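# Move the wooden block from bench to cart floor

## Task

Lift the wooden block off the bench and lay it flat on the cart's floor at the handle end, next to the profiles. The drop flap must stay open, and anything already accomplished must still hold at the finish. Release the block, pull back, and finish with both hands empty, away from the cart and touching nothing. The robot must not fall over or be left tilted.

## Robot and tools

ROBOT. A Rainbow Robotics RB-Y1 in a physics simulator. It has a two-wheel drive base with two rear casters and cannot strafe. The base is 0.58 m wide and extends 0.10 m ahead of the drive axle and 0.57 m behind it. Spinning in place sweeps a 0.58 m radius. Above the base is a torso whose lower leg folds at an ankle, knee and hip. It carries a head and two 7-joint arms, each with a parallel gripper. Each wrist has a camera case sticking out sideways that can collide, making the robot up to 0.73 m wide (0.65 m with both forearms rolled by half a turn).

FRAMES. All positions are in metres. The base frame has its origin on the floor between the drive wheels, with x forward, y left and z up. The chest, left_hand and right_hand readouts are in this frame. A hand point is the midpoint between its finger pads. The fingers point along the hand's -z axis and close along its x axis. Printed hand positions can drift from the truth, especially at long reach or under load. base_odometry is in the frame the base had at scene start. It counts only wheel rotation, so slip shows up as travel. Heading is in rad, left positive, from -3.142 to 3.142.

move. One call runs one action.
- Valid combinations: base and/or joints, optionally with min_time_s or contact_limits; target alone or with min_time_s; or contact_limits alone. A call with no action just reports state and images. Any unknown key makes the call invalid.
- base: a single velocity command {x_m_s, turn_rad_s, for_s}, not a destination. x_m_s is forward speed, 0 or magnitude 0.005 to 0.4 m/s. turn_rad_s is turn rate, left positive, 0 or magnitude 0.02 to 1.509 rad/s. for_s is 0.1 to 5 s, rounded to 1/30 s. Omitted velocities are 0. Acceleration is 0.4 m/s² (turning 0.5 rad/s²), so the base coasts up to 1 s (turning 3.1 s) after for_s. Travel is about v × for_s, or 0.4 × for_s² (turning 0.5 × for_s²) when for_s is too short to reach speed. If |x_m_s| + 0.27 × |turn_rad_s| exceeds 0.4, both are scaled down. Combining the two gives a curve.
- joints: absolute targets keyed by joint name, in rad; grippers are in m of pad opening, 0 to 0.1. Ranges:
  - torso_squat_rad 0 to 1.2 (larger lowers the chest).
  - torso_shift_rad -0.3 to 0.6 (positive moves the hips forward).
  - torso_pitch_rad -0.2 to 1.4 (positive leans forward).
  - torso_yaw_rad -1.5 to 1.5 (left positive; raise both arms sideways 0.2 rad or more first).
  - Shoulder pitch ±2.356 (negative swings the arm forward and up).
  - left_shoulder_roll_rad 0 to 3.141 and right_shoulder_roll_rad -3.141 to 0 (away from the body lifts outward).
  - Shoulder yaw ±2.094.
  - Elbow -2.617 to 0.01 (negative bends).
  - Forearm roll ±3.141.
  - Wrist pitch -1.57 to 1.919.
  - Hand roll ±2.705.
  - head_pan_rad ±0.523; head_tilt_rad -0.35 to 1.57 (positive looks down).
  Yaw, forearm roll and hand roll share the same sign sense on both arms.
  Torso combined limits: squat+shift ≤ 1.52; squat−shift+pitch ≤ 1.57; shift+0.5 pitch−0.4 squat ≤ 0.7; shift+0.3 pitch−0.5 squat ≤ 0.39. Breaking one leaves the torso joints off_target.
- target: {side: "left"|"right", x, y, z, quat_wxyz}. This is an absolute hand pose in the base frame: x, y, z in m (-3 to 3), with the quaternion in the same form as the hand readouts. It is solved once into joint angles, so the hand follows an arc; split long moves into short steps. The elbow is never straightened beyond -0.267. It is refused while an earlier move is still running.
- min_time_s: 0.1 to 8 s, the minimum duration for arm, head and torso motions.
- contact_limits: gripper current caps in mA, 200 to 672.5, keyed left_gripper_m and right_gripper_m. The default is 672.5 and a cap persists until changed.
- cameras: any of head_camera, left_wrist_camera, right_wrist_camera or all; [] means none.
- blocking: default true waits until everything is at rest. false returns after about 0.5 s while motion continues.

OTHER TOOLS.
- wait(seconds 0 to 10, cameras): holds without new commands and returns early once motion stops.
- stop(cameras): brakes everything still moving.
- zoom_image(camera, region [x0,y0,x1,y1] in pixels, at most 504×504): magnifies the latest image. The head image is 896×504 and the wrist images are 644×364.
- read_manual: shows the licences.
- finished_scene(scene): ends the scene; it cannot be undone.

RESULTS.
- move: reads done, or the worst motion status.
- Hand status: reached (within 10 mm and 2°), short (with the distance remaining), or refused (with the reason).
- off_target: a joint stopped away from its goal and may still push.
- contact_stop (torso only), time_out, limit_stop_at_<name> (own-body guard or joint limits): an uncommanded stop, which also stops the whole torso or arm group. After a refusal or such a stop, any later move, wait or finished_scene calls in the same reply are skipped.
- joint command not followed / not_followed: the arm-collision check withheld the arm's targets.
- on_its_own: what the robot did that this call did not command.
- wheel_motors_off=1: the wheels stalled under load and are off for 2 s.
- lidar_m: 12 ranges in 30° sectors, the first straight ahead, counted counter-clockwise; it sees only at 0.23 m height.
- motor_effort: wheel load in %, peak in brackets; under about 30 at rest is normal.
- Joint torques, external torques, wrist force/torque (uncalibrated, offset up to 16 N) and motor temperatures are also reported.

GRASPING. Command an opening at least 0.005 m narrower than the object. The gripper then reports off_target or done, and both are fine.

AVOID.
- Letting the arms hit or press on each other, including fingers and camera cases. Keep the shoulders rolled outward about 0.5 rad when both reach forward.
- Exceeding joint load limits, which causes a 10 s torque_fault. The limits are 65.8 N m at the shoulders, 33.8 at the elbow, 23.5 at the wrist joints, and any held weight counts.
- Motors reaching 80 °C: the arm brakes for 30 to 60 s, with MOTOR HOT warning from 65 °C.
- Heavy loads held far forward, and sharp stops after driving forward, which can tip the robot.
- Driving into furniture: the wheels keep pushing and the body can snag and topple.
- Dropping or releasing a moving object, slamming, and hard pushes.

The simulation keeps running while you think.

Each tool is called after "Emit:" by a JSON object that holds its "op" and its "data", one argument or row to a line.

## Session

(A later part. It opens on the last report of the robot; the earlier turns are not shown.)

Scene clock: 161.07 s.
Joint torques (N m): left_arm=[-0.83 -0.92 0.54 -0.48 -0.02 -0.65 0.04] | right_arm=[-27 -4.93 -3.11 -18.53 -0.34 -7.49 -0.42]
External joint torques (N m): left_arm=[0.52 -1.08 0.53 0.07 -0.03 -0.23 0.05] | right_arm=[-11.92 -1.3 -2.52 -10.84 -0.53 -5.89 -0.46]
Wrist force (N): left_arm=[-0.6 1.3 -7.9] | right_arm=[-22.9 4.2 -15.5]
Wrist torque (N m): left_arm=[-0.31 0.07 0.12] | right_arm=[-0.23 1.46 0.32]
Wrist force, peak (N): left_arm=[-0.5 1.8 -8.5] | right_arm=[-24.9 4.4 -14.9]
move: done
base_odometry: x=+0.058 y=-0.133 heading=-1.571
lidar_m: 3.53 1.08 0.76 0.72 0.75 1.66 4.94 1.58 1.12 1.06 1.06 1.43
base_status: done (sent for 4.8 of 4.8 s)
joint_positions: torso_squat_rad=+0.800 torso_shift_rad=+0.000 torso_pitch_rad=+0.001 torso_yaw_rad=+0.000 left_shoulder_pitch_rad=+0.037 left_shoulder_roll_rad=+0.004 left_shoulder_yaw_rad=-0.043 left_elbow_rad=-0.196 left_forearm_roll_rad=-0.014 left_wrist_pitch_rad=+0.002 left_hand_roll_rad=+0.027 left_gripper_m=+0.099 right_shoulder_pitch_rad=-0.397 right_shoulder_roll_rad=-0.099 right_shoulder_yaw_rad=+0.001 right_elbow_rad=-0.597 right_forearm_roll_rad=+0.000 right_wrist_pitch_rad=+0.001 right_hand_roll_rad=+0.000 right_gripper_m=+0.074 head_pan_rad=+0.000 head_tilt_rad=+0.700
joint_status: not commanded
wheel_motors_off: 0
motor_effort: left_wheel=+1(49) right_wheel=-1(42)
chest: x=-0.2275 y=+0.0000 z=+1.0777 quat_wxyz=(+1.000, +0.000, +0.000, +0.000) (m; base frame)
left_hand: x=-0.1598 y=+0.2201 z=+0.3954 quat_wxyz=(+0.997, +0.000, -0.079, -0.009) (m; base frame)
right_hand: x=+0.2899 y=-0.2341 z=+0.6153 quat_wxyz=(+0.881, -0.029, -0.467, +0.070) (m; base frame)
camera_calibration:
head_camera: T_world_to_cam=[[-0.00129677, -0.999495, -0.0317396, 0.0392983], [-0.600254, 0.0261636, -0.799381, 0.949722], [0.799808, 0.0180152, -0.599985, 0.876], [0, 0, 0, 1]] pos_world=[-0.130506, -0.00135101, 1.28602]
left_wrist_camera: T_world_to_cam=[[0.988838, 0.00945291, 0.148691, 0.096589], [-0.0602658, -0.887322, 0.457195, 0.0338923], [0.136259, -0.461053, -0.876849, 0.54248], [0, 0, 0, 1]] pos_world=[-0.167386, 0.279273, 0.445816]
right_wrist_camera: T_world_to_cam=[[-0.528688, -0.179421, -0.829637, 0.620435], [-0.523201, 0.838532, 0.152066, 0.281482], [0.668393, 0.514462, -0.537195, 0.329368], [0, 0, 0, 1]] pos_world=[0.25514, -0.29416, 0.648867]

Emit:
{"op": "move", "data": {
  "base": {"x_m_s":0.1,"for_s":0.5}
}}

Emit:
{"op": "move", "data": {
  "base": {"turn_rad_s":0.5,"for_s":3.14},
  "joints": {"head_tilt_rad":0.8,"torso_squat_rad":0.3},
  "cameras": ["head_camera"]
}}

Scene clock: 163.63 s.
Joint torques (N m): left_arm=[-1.11 -0.65 0.92 -0.42 -0.03 -0.72 0.01] | right_arm=[-27.28 -5.52 -3.29 -18.45 -0.31 -7.44 -0.37]
External joint torques (N m): left_arm=[0.25 -0.81 0.91 0.12 -0.03 -0.29 0.02] | right_arm=[-12.19 -1.89 -2.7 -10.76 -0.5 -5.84 -0.41]
Wrist force (N): left_arm=[0.1 0.9 -8.2] | right_arm=[-23.4 4.6 -15.6]
Wrist torque (N m): left_arm=[-0.25 0.16 0.12] | right_arm=[-0.25 1.48 0.34]
Wrist force, peak (N): left_arm=[-0.1 1.2 -8.5] | right_arm=[-23.9 4.9 -15.9]
move: done
base_odometry: x=+0.058 y=-0.183 heading=-1.571
lidar_m: 3.52 1.07 0.76 0.72 0.74 1.70 4.94 1.56 1.12 1.06 1.08 1.43
base_status: done (sent for 0.5 of 0.5 s)
joint_positions: torso_squat_rad=+0.800 torso_shift_rad=+0.000 torso_pitch_rad=+0.001 torso_yaw_rad=+0.000 left_shoulder_pitch_rad=+0.037 left_shoulder_roll_rad=+0.004 left_shoulder_yaw_rad=-0.043 left_elbow_rad=-0.196 left_forearm_roll_rad=-0.014 left_wrist_pitch_rad=+0.002 left_hand_roll_rad=+0.027 left_gripper_m=+0.099 right_shoulder_pitch_rad=-0.397 right_shoulder_roll_rad=-0.099 right_shoulder_yaw_rad=+0.001 right_elbow_rad=-0.597 right_forearm_roll_rad=+0.000 right_wrist_pitch_rad=+0.001 right_hand_roll_rad=+0.000 right_gripper_m=+0.074 head_pan_rad=+0.000 head_tilt_rad=+0.700
joint_status: not commanded
wheel_motors_off: 0
motor_effort: left_wheel=+0(26) right_wheel=+1(24)
chest: x=-0.2276 y=+0.0000 z=+1.0777 quat_wxyz=(+1.000, +0.000, +0.000, +0.000) (m; base frame)
left_hand: x=-0.1598 y=+0.2201 z=+0.3954 quat_wxyz=(+0.997, +0.000, -0.079, -0.009) (m; base frame)
right_hand: x=+0.2899 y=-0.2341 z=+0.6153 quat_wxyz=(+0.881, -0.029, -0.467, +0.070) (m; base frame)
camera_calibration:
head_camera: T_world_to_cam=[[-0.00129426, -0.999495, -0.0317432, 0.0393032], [-0.600191, 0.0261664, -0.799428, 0.949791], [0.799855, 0.0180173, -0.599922, 0.875924], [0, 0, 0, 1]] pos_world=[-0.130506, -0.00135101, 1.28602]
left_wrist_camera: T_world_to_cam=[[0.988838, 0.00945291, 0.148691, 0.096589], [-0.0602658, -0.887322, 0.457195, 0.0338923], [0.136259, -0.461053, -0.876849, 0.54248], [0, 0, 0, 1]] pos_world=[-0.167386, 0.279273, 0.445816]
right_wrist_camera: T_world_to_cam=[[-0.528715, -0.179376, -0.829629, 0.620533], [-0.523173, 0.838542, 0.15211, 0.281433], [0.668393, 0.514463, -0.537195, 0.329422], [0, 0, 0, 1]] pos_world=[0.25514, -0.29416, 0.648967]

Scene clock: 168.10 s.
Joint torques (N m): left_arm=[-1.13 -0.31 0.68 -0.46 -0.02 -0.7 -0.02] | right_arm=[-27.78 -5.4 -3.1 -18.74 -0.46 -7.4 -0.46]
External joint torques (N m): left_arm=[0.23 -0.47 0.67 0.09 -0.03 -0.28 -0.01] | right_arm=[-12.7 -1.77 -2.51 -11.05 -0.66 -5.79 -0.5]
Wrist force (N): left_arm=[-0.5 1.3 -7.8] | right_arm=[-23.5 4.4 -15.0]
Wrist torque (N m): left_arm=[-0.30 0.07 0.07] | right_arm=[-0.25 1.39 0.32]
Wrist force, peak (N): left_arm=[-0.1 1.3 -8.8] | right_arm=[-24.6 4.1 -15.9]
move: done
base_odometry: x=+0.058 y=-0.183 heading=-0.005
lidar_m: 0.73 0.75 1.71 4.73 1.55 1.11 1.05 1.10 1.46 3.61 1.08 0.77
base_status: done (sent for 3.13 of 3.13 s)
joint_positions: torso_squat_rad=+0.300 torso_shift_rad=+0.000 torso_pitch_rad=+0.001 torso_yaw_rad=+0.000 left_shoulder_pitch_rad=+0.037 left_shoulder_roll_rad=+0.004 left_shoulder_yaw_rad=-0.043 left_elbow_rad=-0.196 left_forearm_roll_rad=-0.014 left_wrist_pitch_rad=+0.002 left_hand_roll_rad=+0.027 left_gripper_m=+0.099 right_shoulder_pitch_rad=-0.397 right_shoulder_roll_rad=-0.099 right_shoulder_yaw_rad=+0.001 right_elbow_rad=-0.597 right_forearm_roll_rad=+0.000 right_wrist_pitch_rad=+0.001 right_hand_roll_rad=+0.000 right_gripper_m=+0.074 head_pan_rad=+0.000 head_tilt_rad=+0.800
joint_status: all done
wheel_motors_off: 0
motor_effort: left_wheel=+4(47) right_wheel=+17(37)
chest: x=-0.2275 y=+0.0000 z=+1.2587 quat_wxyz=(+1.000, +0.000, +0.000, +0.000) (m; base frame)
left_hand: x=-0.1598 y=+0.2201 z=+0.5765 quat_wxyz=(+0.997, +0.000, -0.079, -0.009) (m; base frame)
right_hand: x=+0.2898 y=-0.2342 z=+0.7962 quat_wxyz=(+0.881, -0.029, -0.467, +0.070) (m; base frame)
pictures: head_camera
camera_calibration:
head_camera: T_world_to_cam=[[-0.00445809, -0.999495, -0.031453, 0.0438761], [-0.677025, 0.0261649, -0.735495, 0.985503], [0.735947, 0.0180155, -0.6768, 1.08348], [0, 0, 0, 1]] pos_world=[-0.129974, -0.00145101, 1.45951]

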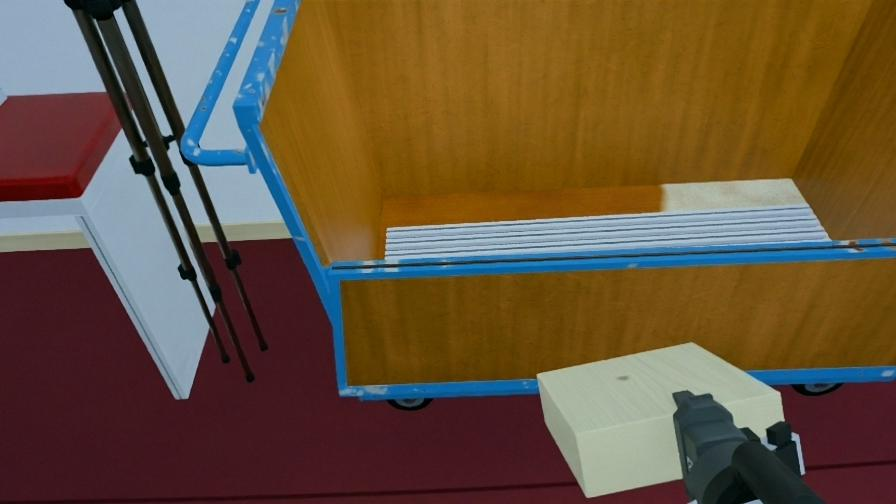

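Emit:
{"op": "move", "data": {
  "base": {"x_m_s":-0.2,"for_s":1.5}
}}

Emit:
{"op": "move", "data": {
  "joints": {"torso_squat_rad":0.5,"torso_shift_rad":0.35,"torso_pitch_rad":0.9,"right_shoulder_pitch_rad":-0.8,"right_elbow_rad":-1.6,"right_wrist_pitch_rad":0.6,"head_tilt_rad":-0.1},
  "min_time_s": 4.5,
  "cameras": ["head_camera","right_wrist_camera"]
}}

Scene clock: 187.57 s.
Joint torques (N m): left_arm=[-1.8 -0.82 0.86 -0.41 -0.01 -0.61 -0.09] | right_arm=[-28.13 -5.02 -2.95 -18.81 -0.35 -7.57 -0.5]
External joint torques (N m): left_arm=[-0.45 -0.98 0.85 0.13 -0.01 -0.19 -0.08] | right_arm=[-13.05 -1.38 -2.36 -11.12 -0.55 -5.96 -0.54]
Wrist force (N): left_arm=[-0.9 1.8 -8.8] | right_arm=[-22.9 4.1 -15.2]
Wrist torque (N m): left_arm=[-0.36 0.10 0.06] | right_arm=[-0.21 1.49 0.37]
Wrist force, peak (N): left_arm=[-0.9 1.8 -8.8] | right_arm=[-24.2 4.5 -15.1]
move: done
base_odometry: x=-0.242 y=-0.182 heading=-0.003
lidar_m: 1.02 1.07 1.89 3.34 1.09 0.78 0.74 0.78 1.05 2.62 2.67 1.08
base_status: done (sent for 1.5 of 1.5 s)
joint_positions: torso_squat_rad=+0.300 torso_shift_rad=+0.000 torso_pitch_rad=+0.001 torso_yaw_rad=+0.000 left_shoulder_pitch_rad=+0.037 left_shoulder_roll_rad=+0.004 left_shoulder_yaw_rad=-0.043 left_elbow_rad=-0.196 left_forearm_roll_rad=-0.014 left_wrist_pitch_rad=+0.002 left_hand_roll_rad=+0.027 left_gripper_m=+0.099 right_shoulder_pitch_rad=-0.397 right_shoulder_roll_rad=-0.099 right_shoulder_yaw_rad=+0.001 right_elbow_rad=-0.597 right_forearm_roll_rad=+0.000 right_wrist_pitch_rad=+0.001 right_hand_roll_rad=+0.000 right_gripper_m=+0.074 head_pan_rad=+0.000 head_tilt_rad=+0.800
joint_status: not commanded
wheel_motors_off: 0
motor_effort: left_wheel=+18(39) right_wheel=-18(42)
chest: x=-0.2276 y=+0.0000 z=+1.2587 quat_wxyz=(+1.000, +0.000, +0.000, +0.000) (m; base frame)
left_hand: x=-0.1599 y=+0.2201 z=+0.5765 quat_wxyz=(+0.997, +0.000, -0.079, -0.009) (m; base frame)
right_hand: x=+0.2898 y=-0.2342 z=+0.7962 quat_wxyz=(+0.881, -0.029, -0.467, +0.070) (m; base frame)
camera_calibration:
head_camera: T_world_to_cam=[[-0.00445236, -0.999495, -0.0314531, 0.0439766], [-0.676972, 0.0261625, -0.735544, 0.985511], [0.735996, 0.018018, -0.676746, 1.08348], [0, 0, 0, 1]] pos_world=[-0.130074, -0.00135102, 1.45951]
left_wrist_camera: T_world_to_cam=[[0.98886, 0.00948663, 0.148546, 0.0698601], [-0.0601637, -0.88734, 0.457174, -0.0488309], [0.136148, -0.461018, -0.876884, 0.701198], [0, 0, 0, 1]] pos_world=[-0.167486, 0.279273, 0.626816]
right_wrist_camera: T_world_to_cam=[[-0.528945, -0.179381, -0.829481, 0.770475], [-0.523059, 0.838598, 0.152192, 0.253867], [0.668301, 0.514369, -0.537399, 0.426886], [0, 0, 0, 1]] pos_world=[0.255038, -0.29426, 0.829866]

Scene clock: 192.37 s.
Joint torques (N m): left_arm=[18.8 -0.36 0.82 8.15 -0.11 1.16 0.06] | right_arm=[-20.21 -0.43 -1.31 -22.39 -0.38 -6.78 -0.52]
External joint torques (N m): left_arm=[-1.84 -0.74 0.77 0.02 -0.09 -0.11 0.03] | right_arm=[-11.7 -0.65 -1.64 -12.78 -0.58 -5.29 -0.55]
Wrist force (N): left_arm=[5.3 0.9 -6.4] | right_arm=[-21.0 0.9 -17.5]
Wrist torque (N m): left_arm=[-0.21 0.44 0.10] | right_arm=[-0.55 1.38 0.28]
Wrist force, peak (N): left_arm=[5.5 1.6 -7.0] | right_arm=[-22.8 1.2 -18.1]
move: done
base_odometry: x=-0.242 y=-0.182 heading=-0.004
lidar_m: 1.02 1.07 1.87 3.36 1.11 0.79 0.74 0.78 1.05 2.60 2.68 1.08
base_status: not commanded
joint_positions: torso_squat_rad=+0.500 torso_shift_rad=+0.351 torso_pitch_rad=+0.901 torso_yaw_rad=+0.000 left_shoulder_pitch_rad=+0.037 left_shoulder_roll_rad=+0.004 left_shoulder_yaw_rad=-0.043 left_elbow_rad=-0.196 left_forearm_roll_rad=-0.014 left_wrist_pitch_rad=+0.002 left_hand_roll_rad=+0.027 left_gripper_m=+0.099 right_shoulder_pitch_rad=-0.797 right_shoulder_roll_rad=-0.100 right_shoulder_yaw_rad=+0.000 right_elbow_rad=-1.597 right_forearm_roll_rad=+0.000 right_wrist_pitch_rad=+0.601 right_hand_roll_rad=+0.000 right_gripper_m=+0.074 head_pan_rad=+0.000 head_tilt_rad=-0.100
joint_status: all done
wheel_motors_off: 0
motor_effort: left_wheel=+3(20) right_wheel=-4(20)
chest: x=+0.2256 y=+0.0000 z=+1.0495 quat_wxyz=(+0.900, +0.000, +0.436, +0.000) (m; base frame)
left_hand: x=-0.2670 y=+0.2200 z=+0.5728 quat_wxyz=(+0.932, -0.004, +0.363, -0.008) (m; base frame)
right_hand: x=+0.6932 y=-0.1021 z=+0.6144 quat_wxyz=(+0.902, +0.066, -0.414, +0.104) (m; base frame)
pictures: head_camera, right_wrist_camera
camera_calibration:
head_camera: T_world_to_cam=[[-0.00454377, -0.999497, -0.0313827, 0.0371084], [-0.677335, 0.0261637, -0.735209, 1.17014], [0.735661, 0.017916, -0.677113, 0.436777], [0, 0, 0, 1]] pos_world=[0.471426, -0.00135076, 1.15721]
right_wrist_camera: T_world_to_cam=[[-0.609091, -0.15573, -0.777661, 0.882838], [-0.604549, 0.725835, 0.328152, 0.318594], [0.513351, 0.670009, -0.536246, 0.114177], [0, 0, 0, 1]] pos_world=[0.671722, -0.170262, 0.643228]

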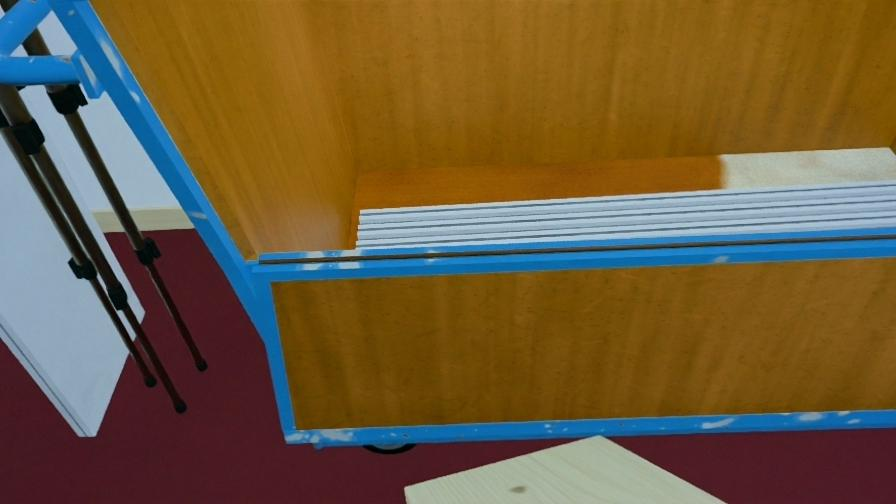

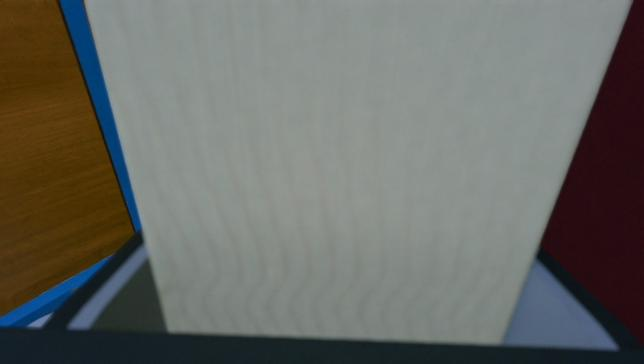

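Emit:
{"op": "move", "data": {
  "target": {"side":"right","x":0.52,"y":-0.12,"z":0.72,"quat_wxyz":[0.8001,0.1913,-0.462,0.3314]},
  "min_time_s": 3
}}

Emit:
{"op": "move", "data": {
  "target": {"side":"right","x":0.42,"y":-0.05,"z":0.78,"quat_wxyz":[0.6124,0.3536,-0.3536,0.6124]},
  "min_time_s": 3,
  "cameras": ["head_camera","right_wrist_camera"]
}}

Scene clock: 197.37 s.
Joint torques (N m): left_arm=[19.05 -0.45 0.79 8.21 0.08 1.09 0.02] | right_arm=[-3.53 -3.62 -4.02 -21.38 -1.76 -7.14 -0.26]
External joint torques (N m): left_arm=[-1.59 -0.84 0.74 0.07 0.09 -0.17 -0.02] | right_arm=[-5.16 1.19 -0.69 -12.39 -1.73 -5.63 -0.3]
Wrist force (N): left_arm=[5.0 1.1 -6.1] | right_arm=[-24.2 0.7 -13.7]
Wrist torque (N m): left_arm=[-0.27 0.40 0.05] | right_arm=[-0.47 1.57 0.37]
Wrist force, peak (N): left_arm=[5.8 1.2 -6.8] | right_arm=[-23.4 1.2 -16.8]
move: done
base_odometry: x=-0.242 y=-0.182 heading=-0.004
lidar_m: 1.02 1.08 1.87 3.37 1.12 0.77 0.74 0.78 1.05 2.62 2.66 1.08
base_status: not commanded
joint_positions: torso_squat_rad=+0.500 torso_shift_rad=+0.350 torso_pitch_rad=+0.901 torso_yaw_rad=+0.000 left_shoulder_pitch_rad=+0.037 left_shoulder_roll_rad=+0.004 left_shoulder_yaw_rad=-0.043 left_elbow_rad=-0.196 left_forearm_roll_rad=-0.014 left_wrist_pitch_rad=+0.002 left_hand_roll_rad=+0.027 left_gripper_m=+0.099 right_shoulder_pitch_rad=-0.164 right_shoulder_roll_rad=-0.716 right_shoulder_yaw_rad=+0.185 right_elbow_rad=-2.267 right_forearm_roll_rad=-0.740 right_wrist_pitch_rad=+0.362 right_hand_roll_rad=+0.469 right_gripper_m=+0.074 head_pan_rad=+0.000 head_tilt_rad=-0.100
joint_status: all done
wheel_motors_off: 0
motor_effort: left_wheel=+2(3) right_wheel=-4(5)
chest: x=+0.2255 y=+0.0000 z=+1.0496 quat_wxyz=(+0.900, +0.000, +0.435, +0.000) (m; base frame)
left_hand: x=-0.2671 y=+0.2200 z=+0.5727 quat_wxyz=(+0.932, -0.004, +0.363, -0.008) (m; base frame)
right_hand: x=+0.5196 y=-0.1204 z=+0.7181 quat_wxyz=(+0.803, +0.189, -0.459, +0.331) (m; base frame)
right_hand_status: reached (checked arc, planned for 3.0 s): 2 mm and 0.6 deg off.
camera_calibration:
head_camera: T_world_to_cam=[[-0.00453937, -0.999497, -0.0313832, 0.03711], [-0.677231, 0.0261636, -0.735305, 1.17027], [0.735756, 0.0179159, -0.677009, 0.436679], [0, 0, 0, 1]] pos_world=[0.471426, -0.00135076, 1.15731]
left_wrist_camera: T_world_to_cam=[[0.730722, 0.00949144, -0.682609, 0.583441], [0.320899, -0.887324, 0.331179, 0.120355], [-0.602552, -0.461049, -0.651433, 0.386112], [0, 0, 0, 1]] pos_world=[-0.232303, 0.279273, 0.609929]
right_wrist_camera: T_world_to_cam=[[-0.323657, -0.362224, -0.874094, 0.750953], [-0.930397, 0.289845, 0.224393, 0.384203], [0.172072, 0.88588, -0.430822, 0.398878], [0, 0, 0, 1]] pos_world=[0.531877, -0.192705, 0.742037]

Scene clock: 200.70 s.
Joint torques (N m): left_arm=[18.88 -0.34 0.58 8.3 -0.04 1.15 -0.06] | right_arm=[-8.18 -5.36 -5.97 -18.39 -3.34 -4.55 -0.18]
External joint torques (N m): left_arm=[-1.75 -0.72 0.53 0.17 -0.02 -0.12 -0.1] | right_arm=[-5.28 2.98 -1.17 -10.73 -3 -3.51 -0.22]
Wrist force (N): left_arm=[5.7 0.9 -6.1] | right_arm=[-24.6 0.1 -13.6]
Wrist torque (N m): left_arm=[-0.21 0.46 0.04] | right_arm=[-0.42 1.54 0.36]
Wrist force, peak (N): left_arm=[5.8 1.0 -6.9] | right_arm=[-25.7 0.3 -13.8]
move: done
base_odometry: x=-0.242 y=-0.182 heading=-0.004
lidar_m: 1.02 1.06 1.88 3.38 1.10 0.78 0.74 0.79 1.04 2.60 2.68 1.08
base_status: not commanded
joint_positions: torso_squat_rad=+0.500 torso_shift_rad=+0.350 torso_pitch_rad=+0.901 torso_yaw_rad=+0.000 left_shoulder_pitch_rad=+0.037 left_shoulder_roll_rad=+0.004 left_shoulder_yaw_rad=-0.043 left_elbow_rad=-0.196 left_forearm_roll_rad=-0.014 left_wrist_pitch_rad=+0.002 left_hand_roll_rad=+0.027 left_gripper_m=+0.099 right_shoulder_pitch_rad=-0.539 right_shoulder_roll_rad=-1.318 right_shoulder_yaw_rad=+0.539 right_elbow_rad=-2.432 right_forearm_roll_rad=-1.389 right_wrist_pitch_rad=+0.433 right_hand_roll_rad=+0.922 right_gripper_m=+0.074 head_pan_rad=+0.000 head_tilt_rad=-0.100
joint_status: all done
wheel_motors_off: 0
motor_effort: left_wheel=+3(3) right_wheel=-5(6)
chest: x=+0.2255 y=+0.0000 z=+1.0496 quat_wxyz=(+0.900, +0.000, +0.435, +0.000) (m; base frame)
left_hand: x=-0.2670 y=+0.2200 z=+0.5727 quat_wxyz=(+0.932, -0.004, +0.363, -0.008) (m; base frame)
right_hand: x=+0.4202 y=-0.0510 z=+0.7787 quat_wxyz=(+0.616, +0.350, -0.352, +0.612) (m; base frame)
right_hand_status: reached (checked arc, planned for 3.0 s): 2 mm and 0.6 deg off.
pictures: head_camera, right_wrist_camera
camera_calibration:
head_camera: T_world_to_cam=[[-0.00446619, -0.9995, -0.0313113, 0.0369947], [-0.677126, 0.0260637, -0.735405, 1.17035], [0.735853, 0.0179173, -0.676904, 0.436652], [0, 0, 0, 1]] pos_world=[0.471326, -0.00135106, 1.15741]
right_wrist_camera: T_world_to_cam=[[0.0267905, -0.485242, -0.87397, 0.643353], [-0.863753, -0.451337, 0.224112, 0.19247], [-0.503204, 0.748889, -0.43122, 0.657671], [0, 0, 0, 1]] pos_world=[0.479953, -0.0934722, 0.802737]

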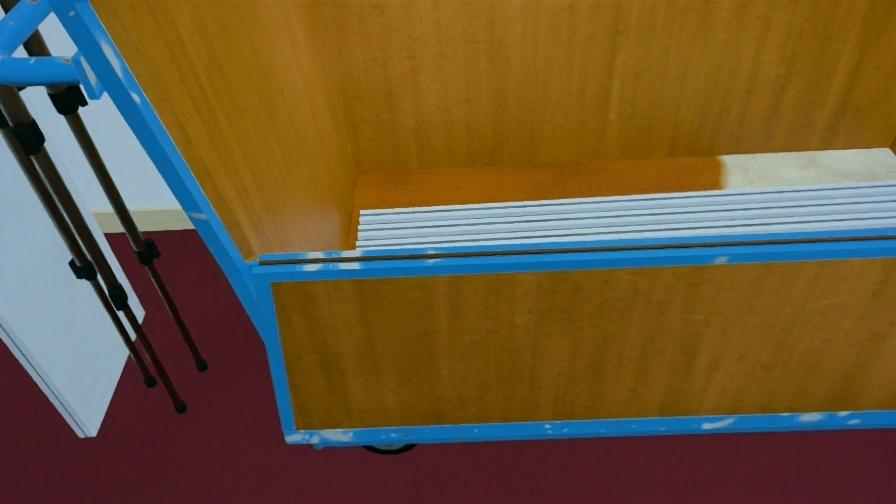

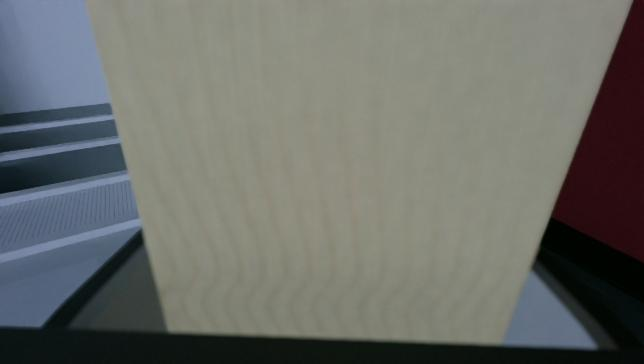

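Emit:
{"op": "move", "data": {
  "target": {"side":"right","x":0.42,"y":-0.05,"z":0.82,"quat_wxyz":[0.6124,0.3536,-0.3536,0.6124]},
  "min_time_s": 1.5
}}

Emit:
{"op": "move", "data": {
  "base": {"turn_rad_s":0.05,"for_s":0.5}
}}

Emit:
{"op": "move", "data": {
  "base": {"x_m_s":0.2,"for_s":1.75},
  "joints": {"head_tilt_rad":0.2},
  "cameras": ["head_camera"]
}}

Scene clock: 205.97 s.
Joint torques (N m): left_arm=[18.92 -0.63 0.79 8.19 -0.15 1.1 0.01] | right_arm=[-5.17 -5.48 -9.01 -17.83 -2.58 -5.55 -0.78]
External joint torques (N m): left_arm=[-1.71 -1.02 0.74 0.06 -0.14 -0.17 -0.02] | right_arm=[-1.96 3.06 -3.95 -10.61 -2.31 -4.33 -0.83]
Wrist force (N): left_arm=[5.1 1.5 -6.6] | right_arm=[-24.6 0.8 -13.3]
Wrist torque (N m): left_arm=[-0.34 0.43 0.08] | right_arm=[-0.39 1.56 0.37]
Wrist force, peak (N): left_arm=[6.2 1.7 -6.7] | right_arm=[-24.8 0.7 -14.0]
move: done
base_odometry: x=-0.242 y=-0.182 heading=-0.004
lidar_m: 1.02 1.06 1.88 3.38 1.11 0.79 0.75 0.79 1.06 2.61 2.66 1.08
base_status: not commanded
joint_positions: torso_squat_rad=+0.500 torso_shift_rad=+0.350 torso_pitch_rad=+0.901 torso_yaw_rad=+0.000 left_shoulder_pitch_rad=+0.037 left_shoulder_roll_rad=+0.004 left_shoulder_yaw_rad=-0.043 left_elbow_rad=-0.196 left_forearm_roll_rad=-0.014 left_wrist_pitch_rad=+0.002 left_hand_roll_rad=+0.027 left_gripper_m=+0.099 right_shoulder_pitch_rad=-0.523 right_shoulder_roll_rad=-1.413 right_shoulder_yaw_rad=+0.446 right_elbow_rad=-2.555 right_forearm_roll_rad=-1.374 right_wrist_pitch_rad=+0.431 right_hand_roll_rad=+0.780 right_gripper_m=+0.074 head_pan_rad=+0.000 head_tilt_rad=-0.100
joint_status: all done
wheel_motors_off: 0
motor_effort: left_wheel=+2(3) right_wheel=-3(4)
chest: x=+0.2255 y=+0.0000 z=+1.0496 quat_wxyz=(+0.900, +0.000, +0.435, +0.000) (m; base frame)
left_hand: x=-0.2670 y=+0.2200 z=+0.5727 quat_wxyz=(+0.932, -0.004, +0.363, -0.008) (m; base frame)
right_hand: x=+0.4198 y=-0.0501 z=+0.8184 quat_wxyz=(+0.612, +0.355, -0.352, +0.613) (m; base frame)
right_hand_status: reached (checked arc, planned for 1.5 s): 2 mm and 0.2 deg off.
camera_calibration:
head_camera: T_world_to_cam=[[-0.00446619, -0.9995, -0.0313113, 0.0369942], [-0.677126, 0.0260637, -0.735405, 1.17028], [0.735853, 0.0179173, -0.676904, 0.436726], [0, 0, 0, 1]] pos_world=[0.471226, -0.00135106, 1.15741]
left_wrist_camera: T_world_to_cam=[[0.730872, 0.00953169, -0.682448, 0.583366], [0.320923, -0.887269, 0.331302, 0.12027], [-0.602357, -0.461153, -0.651539, 0.386251], [0, 0, 0, 1]] pos_world=[-0.232303, 0.279273, 0.609929]
right_wrist_camera: T_world_to_cam=[[0.028684, -0.477021, -0.878424, 0.681745], [-0.859379, -0.460603, 0.222064, 0.183101], [-0.510534, 0.748529, -0.423153, 0.67033], [0, 0, 0, 1]] pos_world=[0.480024, -0.0922183, 0.841853]

Scene clock: 207.00 s.
Joint torques (N m): left_arm=[19.19 -0.53 0.48 8.34 0.05 1.08 0] | right_arm=[-5.68 -5.35 -8.9 -17.41 -2.55 -5.45 -0.49]
External joint torques (N m): left_arm=[-1.44 -0.91 0.43 0.2 0.07 -0.19 -0.04] | right_arm=[-2.46 3.2 -3.84 -10.19 -2.28 -4.23 -0.53]
Wrist force (N): left_arm=[5.4 1.4 -6.4] | right_arm=[-24.5 1.2 -13.1]
Wrist torque (N m): left_arm=[-0.28 0.46 0.06] | right_arm=[-0.48 1.62 0.37]
Wrist force, peak (N): left_arm=[5.7 1.7 -6.6] | right_arm=[-24.9 1.0 -13.9]
move: done
base_odometry: x=-0.242 y=-0.182 heading=+0.020
lidar_m: 1.02 1.37 1.88 3.06 1.07 0.78 0.74 0.79 1.06 2.83 2.63 1.07
base_status: done (sent for 0.5 of 0.5 s)
joint_positions: torso_squat_rad=+0.500 torso_shift_rad=+0.350 torso_pitch_rad=+0.901 torso_yaw_rad=+0.000 left_shoulder_pitch_rad=+0.037 left_shoulder_roll_rad=+0.004 left_shoulder_yaw_rad=-0.043 left_elbow_rad=-0.196 left_forearm_roll_rad=-0.014 left_wrist_pitch_rad=+0.002 left_hand_roll_rad=+0.027 left_gripper_m=+0.099 right_shoulder_pitch_rad=-0.523 right_shoulder_roll_rad=-1.413 right_shoulder_yaw_rad=+0.446 right_elbow_rad=-2.555 right_forearm_roll_rad=-1.374 right_wrist_pitch_rad=+0.431 right_hand_roll_rad=+0.780 right_gripper_m=+0.074 head_pan_rad=+0.000 head_tilt_rad=-0.100
joint_status: not commanded
wheel_motors_off: 0
motor_effort: left_wheel=-15(25) right_wheel=+17(30)
chest: x=+0.2254 y=+0.0001 z=+1.0496 quat_wxyz=(+0.900, +0.000, +0.435, +0.000) (m; base frame)
left_hand: x=-0.2671 y=+0.2200 z=+0.5726 quat_wxyz=(+0.932, -0.004, +0.363, -0.008) (m; base frame)
right_hand: x=+0.4198 y=-0.0500 z=+0.8184 quat_wxyz=(+0.612, +0.355, -0.352, +0.613) (m; base frame)
camera_calibration:
head_camera: T_world_to_cam=[[-0.0044642, -0.999504, -0.0311704, 0.03693], [-0.67707, 0.02596, -0.73546, 1.17031], [0.735905, 0.0178213, -0.67685, 0.436638], [0, 0, 0, 1]] pos_world=[0.471226, -0.00125113, 1.15741]
left_wrist_camera: T_world_to_cam=[[0.730893, 0.0094717, -0.682426, 0.583306], [0.320927, -0.887229, 0.331406, 0.12023], [-0.602329, -0.461231, -0.65151, 0.386196], [0, 0, 0, 1]] pos_world=[-0.232303, 0.279273, 0.609829]
right_wrist_camera: T_world_to_cam=[[0.0286761, -0.477162, -0.878347, 0.681673], [-0.859369, -0.460578, 0.222153, 0.182938], [-0.510551, 0.748454, -0.423266, 0.670375], [0, 0, 0, 1]] pos_world=[0.479924, -0.0922191, 0.841853]

Scene clock: 209.67 s.
Joint torques (N m): left_arm=[19.29 -0.74 0.9 8.2 -0.1 1.14 -0.09] | right_arm=[-6.65 -4.99 -8.31 -17.26 -2.85 -5.33 -0.62]
External joint torques (N m): left_arm=[-1.34 -1.12 0.85 0.07 -0.09 -0.13 -0.13] | right_arm=[-3.44 3.55 -3.25 -10.04 -2.58 -4.11 -0.66]
Wrist force (N): left_arm=[5.3 1.1 -5.9] | right_arm=[-24.8 0.4 -13.7]
Wrist torque (N m): left_arm=[-0.26 0.46 0.05] | right_arm=[-0.45 1.62 0.39]
Wrist force, peak (N): left_arm=[5.7 2.2 -7.0] | right_arm=[-25.3 -0.1 -14.9]
move: done
base_odometry: x=+0.111 y=-0.175 heading=+0.020
lidar_m: 0.66 0.71 1.68 4.51 1.59 1.16 1.09 1.15 1.56 4.16 0.97 0.70
base_status: done (sent for 1.77 of 1.77 s)
joint_positions: torso_squat_rad=+0.500 torso_shift_rad=+0.350 torso_pitch_rad=+0.901 torso_yaw_rad=+0.000 left_shoulder_pitch_rad=+0.037 left_shoulder_roll_rad=+0.004 left_shoulder_yaw_rad=-0.043 left_elbow_rad=-0.196 left_forearm_roll_rad=-0.014 left_wrist_pitch_rad=+0.002 left_hand_roll_rad=+0.027 left_gripper_m=+0.099 right_shoulder_pitch_rad=-0.522 right_shoulder_roll_rad=-1.413 right_shoulder_yaw_rad=+0.446 right_elbow_rad=-2.555 right_forearm_roll_rad=-1.374 right_wrist_pitch_rad=+0.431 right_hand_roll_rad=+0.780 right_gripper_m=+0.074 head_pan_rad=+0.000 head_tilt_rad=+0.200
joint_status: all done
wheel_motors_off: 0
motor_effort: left_wheel=-3(18) right_wheel=+5(49)
chest: x=+0.2254 y=+0.0001 z=+1.0497 quat_wxyz=(+0.900, +0.000, +0.435, +0.000) (m; base frame)
left_hand: x=-0.2670 y=+0.2200 z=+0.5726 quat_wxyz=(+0.932, -0.004, +0.363, -0.008) (m; base frame)
right_hand: x=+0.4198 y=-0.0501 z=+0.8185 quat_wxyz=(+0.612, +0.355, -0.352, +0.613) (m; base frame)
pictures: head_camera
camera_calibration:
head_camera: T_world_to_cam=[[-0.0134728, -0.999504, -0.0284631, 0.037366], [-0.864065, 0.0259629, -0.50271, 0.975125], [0.503199, 0.0178211, -0.863987, 0.745274], [0, 0, 0, 1]] pos_world=[0.468054, -0.00125112, 1.13517]

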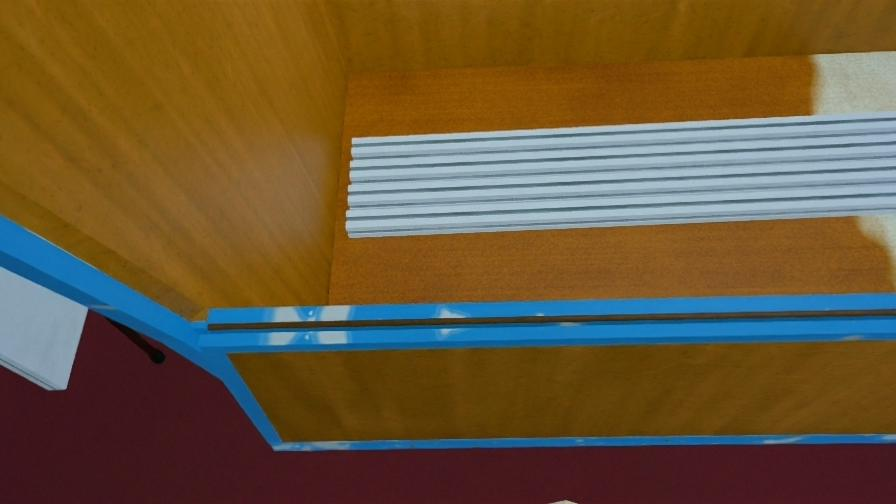

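Emit:
{"op": "move", "data": {
  "base": {"x_m_s":0.2,"for_s":2.1},
  "joints": {"head_tilt_rad":0.5},
  "cameras": ["head_camera","right_wrist_camera"]
}}

Scene clock: 217.27 s.
Joint torques (N m): left_arm=[19.18 -0.57 0.85 8.07 -0.13 1.1 0.06] | right_arm=[-6.66 -4.49 -8.14 -17.21 -2.81 -5.37 -0.8]
External joint torques (N m): left_arm=[-1.45 -0.95 0.81 -0.06 -0.12 -0.17 0.02] | right_arm=[-3.45 4.06 -3.08 -9.98 -2.54 -4.15 -0.85]
Wrist force (N): left_arm=[5.7 0.8 -6.5] | right_arm=[-24.4 0.4 -14.1]
Wrist torque (N m): left_arm=[-0.22 0.52 0.04] | right_arm=[-0.40 1.61 0.38]
Wrist force, peak (N): left_arm=[5.6 1.7 -7.0] | right_arm=[-25.7 -1.2 -13.8]
move: done
base_odometry: x=+0.531 y=-0.167 heading=+0.019
lidar_m: 0.25 0.26 0.36 3.89 2.20 1.58 1.52 1.60 2.16 4.32 0.36 0.27
base_status: done (sent for 2.1 of 2.1 s)
joint_positions: torso_squat_rad=+0.500 torso_shift_rad=+0.350 torso_pitch_rad=+0.901 torso_yaw_rad=+0.000 left_shoulder_pitch_rad=+0.037 left_shoulder_roll_rad=+0.004 left_shoulder_yaw_rad=-0.043 left_elbow_rad=-0.196 left_forearm_roll_rad=-0.014 left_wrist_pitch_rad=+0.002 left_hand_roll_rad=+0.027 left_gripper_m=+0.099 right_shoulder_pitch_rad=-0.522 right_shoulder_roll_rad=-1.413 right_shoulder_yaw_rad=+0.446 right_elbow_rad=-2.555 right_forearm_roll_rad=-1.374 right_wrist_pitch_rad=+0.431 right_hand_roll_rad=+0.780 right_gripper_m=+0.074 head_pan_rad=+0.000 head_tilt_rad=+0.500
joint_status: all done
wheel_motors_off: 0
motor_effort: left_wheel=-3(22) right_wheel=+5(27)
chest: x=+0.2254 y=+0.0001 z=+1.0497 quat_wxyz=(+0.900, +0.000, +0.435, +0.000) (m; base frame)
left_hand: x=-0.2670 y=+0.2200 z=+0.5726 quat_wxyz=(+0.932, -0.004, +0.363, -0.008) (m; base frame)
right_hand: x=+0.4198 y=-0.0501 z=+0.8185 quat_wxyz=(+0.612, +0.355, -0.352, +0.613) (m; base frame)
pictures: head_camera, right_wrist_camera
camera_calibration:
head_camera: T_world_to_cam=[[-0.0213803, -0.999502, -0.023229, 0.0344484], [-0.974034, 0.0260622, -0.224895, 0.697361], [0.225389, 0.0178175, -0.974106, 0.982591], [0, 0, 0, 1]] pos_world=[0.458525, -0.00125082, 1.11478]
right_wrist_camera: T_world_to_cam=[[0.0289395, -0.477254, -0.878289, 0.681577], [-0.859408, -0.460596, 0.221966, 0.183091], [-0.51047, 0.748385, -0.423485, 0.670558], [0, 0, 0, 1]] pos_world=[0.479925, -0.0922196, 0.841953]

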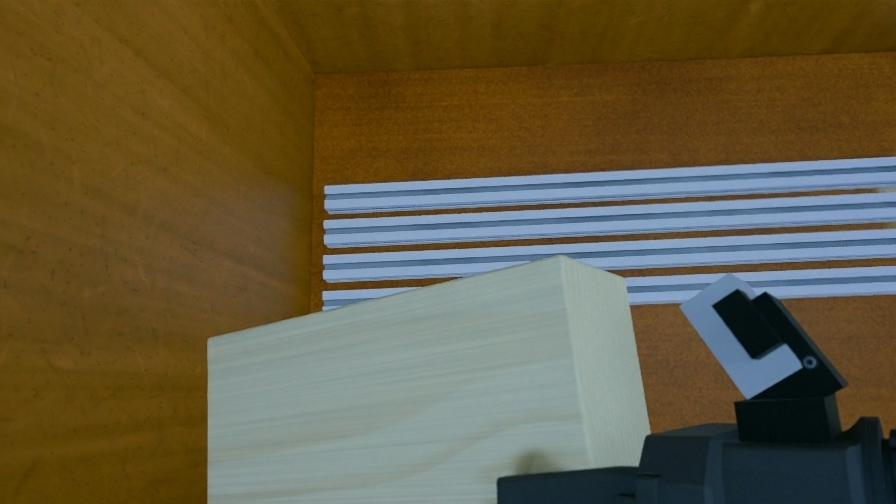

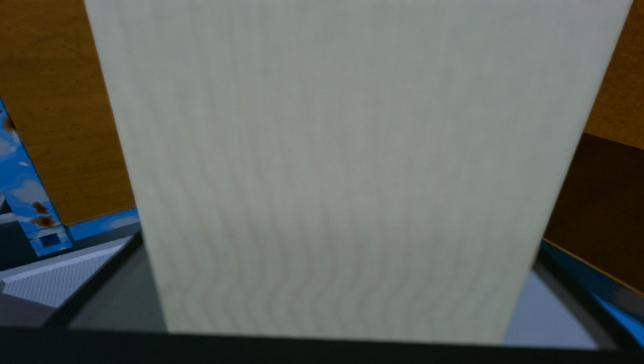

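Emit:
{"op": "move", "data": {
  "joints": {"head_tilt_rad":0.75},
  "cameras": ["head_camera","right_wrist_camera"]
}}

Emit:
{"op": "zoom_image", "data": {
  "camera": "right_wrist_camera",
  "region": [60, 100, 564, 364]
}}

Scene clock: 225.43 s.
Joint torques (N m): left_arm=[19.1 -0.28 0.92 8.2 -0.1 1.17 0.01] | right_arm=[-6.7 -4.88 -7.9 -17.11 -2.81 -5.45 -0.64]
External joint torques (N m): left_arm=[-1.53 -0.66 0.87 0.07 -0.09 -0.09 -0.02] | right_arm=[-3.49 3.67 -2.84 -9.88 -2.54 -4.23 -0.69]
Wrist force (N): left_arm=[4.7 1.3 -5.5] | right_arm=[-24.4 0.9 -13.8]
Wrist torque (N m): left_arm=[-0.25 0.33 0.05] | right_arm=[-0.43 1.58 0.35]
Wrist force, peak (N): left_arm=[5.1 0.7 -7.6] | right_arm=[-24.9 0.0 -14.1]
move: done
base_odometry: x=+0.531 y=-0.167 heading=+0.019
lidar_m: 0.24 0.26 0.36 3.88 2.21 1.59 1.52 1.59 2.16 4.31 0.38 0.26
base_status: not commanded
joint_positions: torso_squat_rad=+0.500 torso_shift_rad=+0.350 torso_pitch_rad=+0.901 torso_yaw_rad=+0.000 left_shoulder_pitch_rad=+0.037 left_shoulder_roll_rad=+0.004 left_shoulder_yaw_rad=-0.043 left_elbow_rad=-0.196 left_forearm_roll_rad=-0.014 left_wrist_pitch_rad=+0.002 left_hand_roll_rad=+0.027 left_gripper_m=+0.099 right_shoulder_pitch_rad=-0.522 right_shoulder_roll_rad=-1.413 right_shoulder_yaw_rad=+0.446 right_elbow_rad=-2.555 right_forearm_roll_rad=-1.374 right_wrist_pitch_rad=+0.431 right_hand_roll_rad=+0.780 right_gripper_m=+0.074 head_pan_rad=+0.000 head_tilt_rad=+0.750
joint_status: all done
wheel_motors_off: 0
motor_effort: left_wheel=-3(4) right_wheel=+3(5)
chest: x=+0.2254 y=+0.0001 z=+1.0497 quat_wxyz=(+0.900, +0.000, +0.435, +0.000) (m; base frame)
left_hand: x=-0.2670 y=+0.2200 z=+0.5726 quat_wxyz=(+0.932, -0.004, +0.363, -0.008) (m; base frame)
right_hand: x=+0.4198 y=-0.0501 z=+0.8185 quat_wxyz=(+0.612, +0.355, -0.352, +0.613) (m; base frame)
pictures: head_camera, right_wrist_camera
camera_calibration:
head_camera: T_world_to_cam=[[-0.026462, -0.999502, -0.0172191, 0.0295092], [-0.999395, 0.0260626, 0.0230187, 0.4206], [-0.0225585, 0.0178178, -0.999587, 1.11032], [0, 0, 0, 1]] pos_world=[0.446173, -0.00125081, 1.10069]
right_wrist_camera: T_world_to_cam=[[0.0289395, -0.477254, -0.878289, 0.681577], [-0.859408, -0.460596, 0.221966, 0.183091], [-0.51047, 0.748385, -0.423485, 0.670558], [0, 0, 0, 1]] pos_world=[0.479925, -0.0922196, 0.841953]

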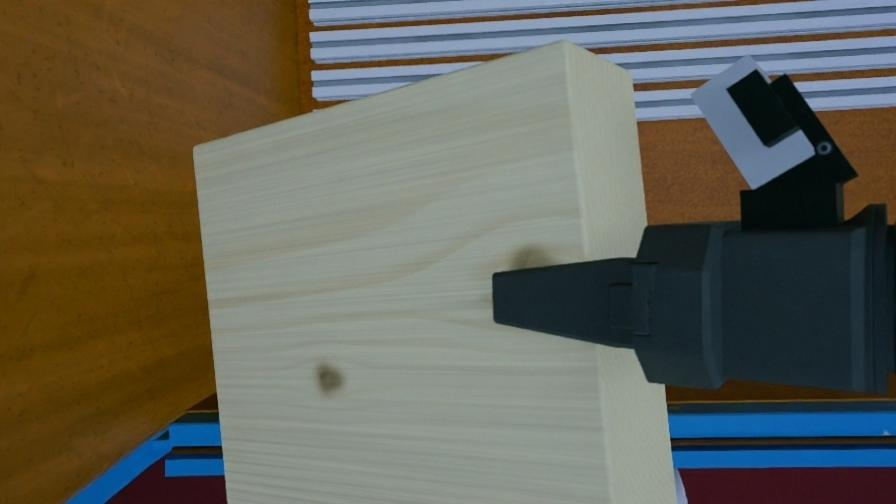

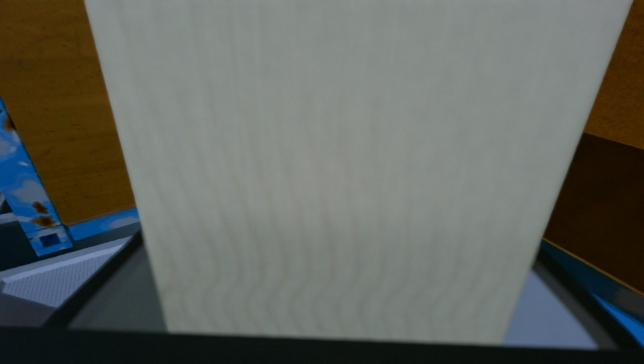

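Scaled by 1.000.

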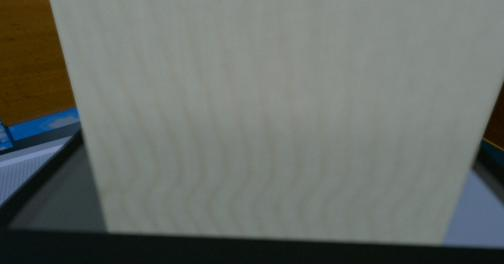

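Emit:
{"op": "move", "data": {
  "target": {"side":"right","x":0.472,"y":-0.085,"z":0.81,"quat_wxyz":[0.6324,0.3416,-0.3651,0.5917]},
  "min_time_s": 2,
  "cameras": ["head_camera"]
}}

Scene clock: 245.47 s.
Joint torques (N m): left_arm=[19.25 -0.68 0.7 8 -0.13 1.14 0.06] | right_arm=[-7.62 -7.52 -11.46 -13.99 -3.74 -3.06 -0.33]
External joint torques (N m): left_arm=[-1.37 -1.06 0.65 -0.13 -0.12 -0.13 0.02] | right_arm=[-3.48 2.19 -5.13 -8.1 -3.33 -2.33 -0.38]
Wrist force (N): left_arm=[5.3 2.5 -6.2] | right_arm=[-24.6 1.0 -13.6]
Wrist torque (N m): left_arm=[-0.46 0.44 0.08] | right_arm=[-0.33 1.55 0.33]
Wrist force, peak (N): left_arm=[5.7 1.2 -6.9] | right_arm=[-25.2 0.0 -13.7]
move: done
base_odometry: x=+0.531 y=-0.167 heading=+0.019
lidar_m: 0.25 0.26 0.36 3.87 2.19 1.60 1.51 1.59 2.15 4.30 0.37 0.26
base_status: not commanded
joint_positions: torso_squat_rad=+0.500 torso_shift_rad=+0.350 torso_pitch_rad=+0.901 torso_yaw_rad=+0.000 left_shoulder_pitch_rad=+0.037 left_shoulder_roll_rad=+0.004 left_shoulder_yaw_rad=-0.043 left_elbow_rad=-0.196 left_forearm_roll_rad=-0.014 left_wrist_pitch_rad=+0.002 left_hand_roll_rad=+0.027 left_gripper_m=+0.099 right_shoulder_pitch_rad=-0.467 right_shoulder_roll_rad=-1.478 right_shoulder_yaw_rad=+0.302 right_elbow_rad=-2.401 right_forearm_roll_rad=-1.831 right_wrist_pitch_rad=+0.406 right_hand_roll_rad=+1.145 right_gripper_m=+0.074 head_pan_rad=+0.000 head_tilt_rad=+0.750
joint_status: all done
wheel_motors_off: 0
motor_effort: left_wheel=-4(4) right_wheel=+4(5)
chest: x=+0.2254 y=+0.0001 z=+1.0497 quat_wxyz=(+0.900, +0.000, +0.435, +0.000) (m; base frame)
left_hand: x=-0.2670 y=+0.2200 z=+0.5726 quat_wxyz=(+0.932, -0.004, +0.363, -0.008) (m; base frame)
right_hand: x=+0.4718 y=-0.0855 z=+0.8093 quat_wxyz=(+0.635, +0.339, -0.364, +0.592) (m; base frame)
right_hand_status: reached (checked arc, planned for 2.0 s): 1 mm and 0.4 deg off.
pictures: head_camera
camera_calibration:
head_camera: T_world_to_cam=[[-0.026462, -0.999502, -0.0172191, 0.0295092], [-0.999395, 0.0260626, 0.0230187, 0.4206], [-0.0225585, 0.0178178, -0.999587, 1.11032], [0, 0, 0, 1]] pos_world=[0.446173, -0.00125081, 1.10069]

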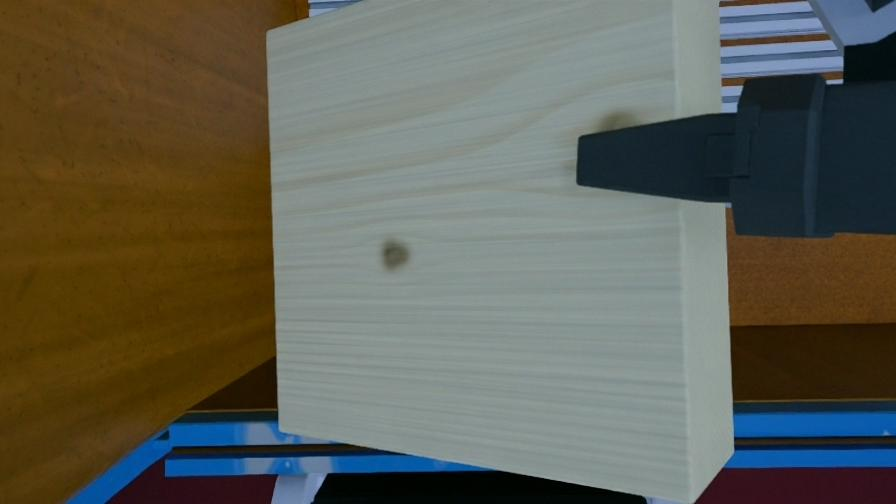

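Emit:
{"op": "move", "data": {
  "target": {"side":"right","x":0.464,"y":-0.09,"z":0.80,"quat_wxyz":[0.6324,0.3416,-0.3651,0.5917]},
  "min_time_s": 1
}}

Emit:
{"op": "move", "data": {
  "joints": {"torso_squat_rad":0.75,"torso_shift_rad":0.435},
  "min_time_s": 3,
  "cameras": ["head_camera","right_wrist_camera"]
}}

Scene clock: 250.20 s.
Joint torques (N m): left_arm=[19.32 -0.49 0.72 8.17 -0.11 1.05 0.01] | right_arm=[-6.76 -3.78 -10.79 -14.25 -3.76 -2.34 -0.16]
External joint torques (N m): left_arm=[-1.31 -0.87 0.67 0.04 -0.09 -0.22 -0.03] | right_arm=[-3.2 5.7 -4.73 -8.17 -3.31 -1.72 -0.21]
Wrist force (N): left_arm=[5.0 1.5 -6.8] | right_arm=[-24.4 1.0 -13.6]
Wrist torque (N m): left_arm=[-0.27 0.38 0.06] | right_arm=[-0.41 1.55 0.35]
Wrist force, peak (N): left_arm=[5.7 1.3 -7.0] | right_arm=[-25.0 1.3 -14.1]
move: done
base_odometry: x=+0.531 y=-0.167 heading=+0.019
lidar_m: 0.24 0.27 0.35 3.90 2.19 1.59 1.51 1.59 2.15 4.31 0.37 0.26
base_status: not commanded
joint_positions: torso_squat_rad=+0.500 torso_shift_rad=+0.350 torso_pitch_rad=+0.901 torso_yaw_rad=+0.000 left_shoulder_pitch_rad=+0.037 left_shoulder_roll_rad=+0.004 left_shoulder_yaw_rad=-0.043 left_elbow_rad=-0.196 left_forearm_roll_rad=-0.014 left_wrist_pitch_rad=+0.002 left_hand_roll_rad=+0.027 left_gripper_m=+0.099 right_shoulder_pitch_rad=-0.416 right_shoulder_roll_rad=-1.459 right_shoulder_yaw_rad=+0.295 right_elbow_rad=-2.388 right_forearm_roll_rad=-1.849 right_wrist_pitch_rad=+0.408 right_hand_roll_rad=+1.216 right_gripper_m=+0.074 head_pan_rad=+0.000 head_tilt_rad=+0.750
joint_status: all done
wheel_motors_off: 0
motor_effort: left_wheel=-3(4) right_wheel=+3(5)
chest: x=+0.2254 y=+0.0001 z=+1.0497 quat_wxyz=(+0.900, +0.000, +0.435, +0.000) (m; base frame)
left_hand: x=-0.2670 y=+0.2200 z=+0.5726 quat_wxyz=(+0.932, -0.004, +0.363, -0.008) (m; base frame)
right_hand: x=+0.4637 y=-0.0909 z=+0.7991 quat_wxyz=(+0.635, +0.339, -0.362, +0.592) (m; base frame)
right_hand_status: reached (checked arc, planned for 1.0 s): 1 mm and 0.6 deg off.
camera_calibration:
head_camera: T_world_to_cam=[[-0.026462, -0.999502, -0.0172191, 0.0295092], [-0.999395, 0.0260626, 0.0230187, 0.4206], [-0.0225585, 0.0178178, -0.999587, 1.11032], [0, 0, 0, 1]] pos_world=[0.446173, -0.00125081, 1.10069]
left_wrist_camera: T_world_to_cam=[[0.731024, 0.00941352, -0.682287, 0.583268], [0.320824, -0.887231, 0.3315, 0.120149], [-0.602225, -0.461229, -0.651608, 0.386279], [0, 0, 0, 1]] pos_world=[-0.232303, 0.279273, 0.609829]
right_wrist_camera: T_world_to_cam=[[-0.0054946, -0.486345, -0.873749, 0.655248], [-0.890246, -0.395579, 0.225785, 0.223507], [-0.455447, 0.779092, -0.430794, 0.698424], [0, 0, 0, 1]] pos_world=[0.520671, -0.137045, 0.822934]

Scene clock: 253.50 s.
Joint torques (N m): left_arm=[19.37 -0.54 0.58 8.17 -0.13 1.15 -0.03] | right_arm=[-6.42 -3.71 -11.07 -14.43 -3.8 -2.35 -0.17]
External joint torques (N m): left_arm=[-1.25 -0.92 0.53 0.04 -0.11 -0.12 -0.07] | right_arm=[-2.85 5.77 -5.02 -8.35 -3.35 -1.73 -0.21]
Wrist force (N): left_arm=[5.2 1.1 -6.1] | right_arm=[-24.6 1.6 -13.4]
Wrist torque (N m): left_arm=[-0.26 0.43 0.05] | right_arm=[-0.52 1.56 0.34]
Wrist force, peak (N): left_arm=[6.3 0.9 -6.6] | right_arm=[-24.7 0.9 -14.2]
move: done
base_odometry: x=+0.531 y=-0.167 heading=+0.019
lidar_m: 0.25 0.26 0.37 3.90 2.19 1.57 1.51 1.60 2.16 4.31 0.37 0.27
base_status: not commanded
joint_positions: torso_squat_rad=+0.750 torso_shift_rad=+0.435 torso_pitch_rad=+0.901 torso_yaw_rad=+0.000 left_shoulder_pitch_rad=+0.037 left_shoulder_roll_rad=+0.004 left_shoulder_yaw_rad=-0.043 left_elbow_rad=-0.196 left_forearm_roll_rad=-0.014 left_wrist_pitch_rad=+0.002 left_hand_roll_rad=+0.027 left_gripper_m=+0.099 right_shoulder_pitch_rad=-0.416 right_shoulder_roll_rad=-1.459 right_shoulder_yaw_rad=+0.295 right_elbow_rad=-2.388 right_forearm_roll_rad=-1.849 right_wrist_pitch_rad=+0.408 right_hand_roll_rad=+1.216 right_gripper_m=+0.074 head_pan_rad=+0.000 head_tilt_rad=+0.750
joint_status: all done
wheel_motors_off: 0
motor_effort: left_wheel=-3(4) right_wheel=+4(6)
chest: x=+0.2305 y=+0.0001 z=+0.9371 quat_wxyz=(+0.900, +0.000, +0.435, +0.000) (m; base frame)
left_hand: x=-0.2619 y=+0.2200 z=+0.4600 quat_wxyz=(+0.932, -0.004, +0.363, -0.008) (m; base frame)
right_hand: x=+0.4689 y=-0.0909 z=+0.6865 quat_wxyz=(+0.635, +0.339, -0.362, +0.592) (m; base frame)
pictures: head_camera, right_wrist_camera
camera_calibration:
head_camera: T_world_to_cam=[[-0.0264604, -0.999502, -0.0172218, 0.0277073], [-0.999398, 0.0260627, 0.0229188, 0.428388], [-0.0224585, 0.0178179, -0.999589, 0.997836], [0, 0, 0, 1]] pos_world=[0.451273, -0.00125082, 0.988085]
right_wrist_camera: T_world_to_cam=[[-0.00537686, -0.486379, -0.873731, 0.5569], [-0.890298, -0.395534, 0.225661, 0.25366], [-0.455347, 0.779094, -0.430895, 0.652349], [0, 0, 0, 1]] pos_world=[0.525872, -0.137045, 0.710434]

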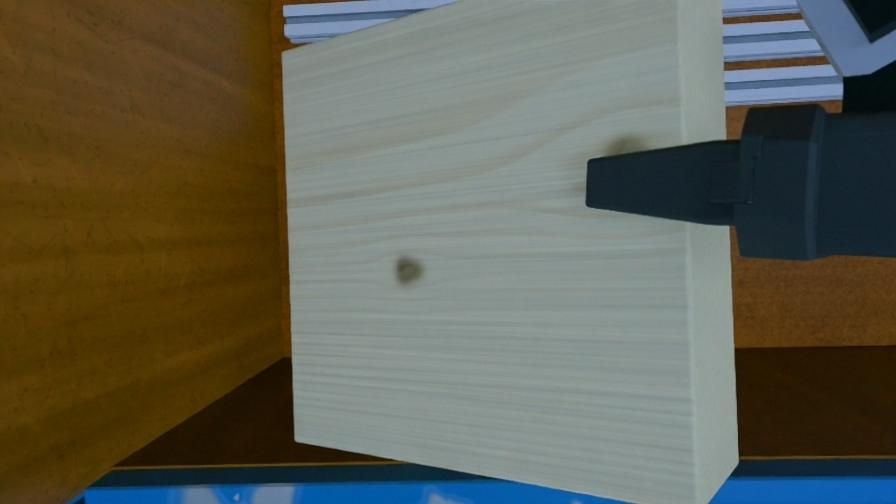

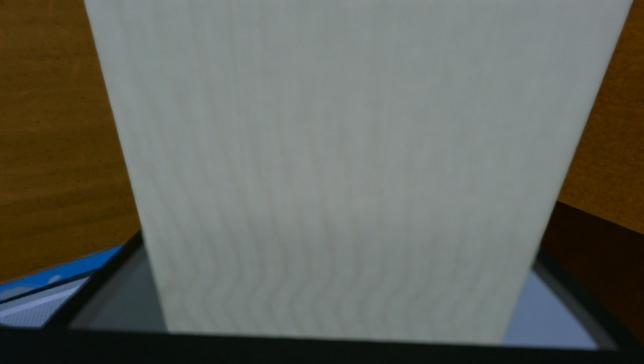

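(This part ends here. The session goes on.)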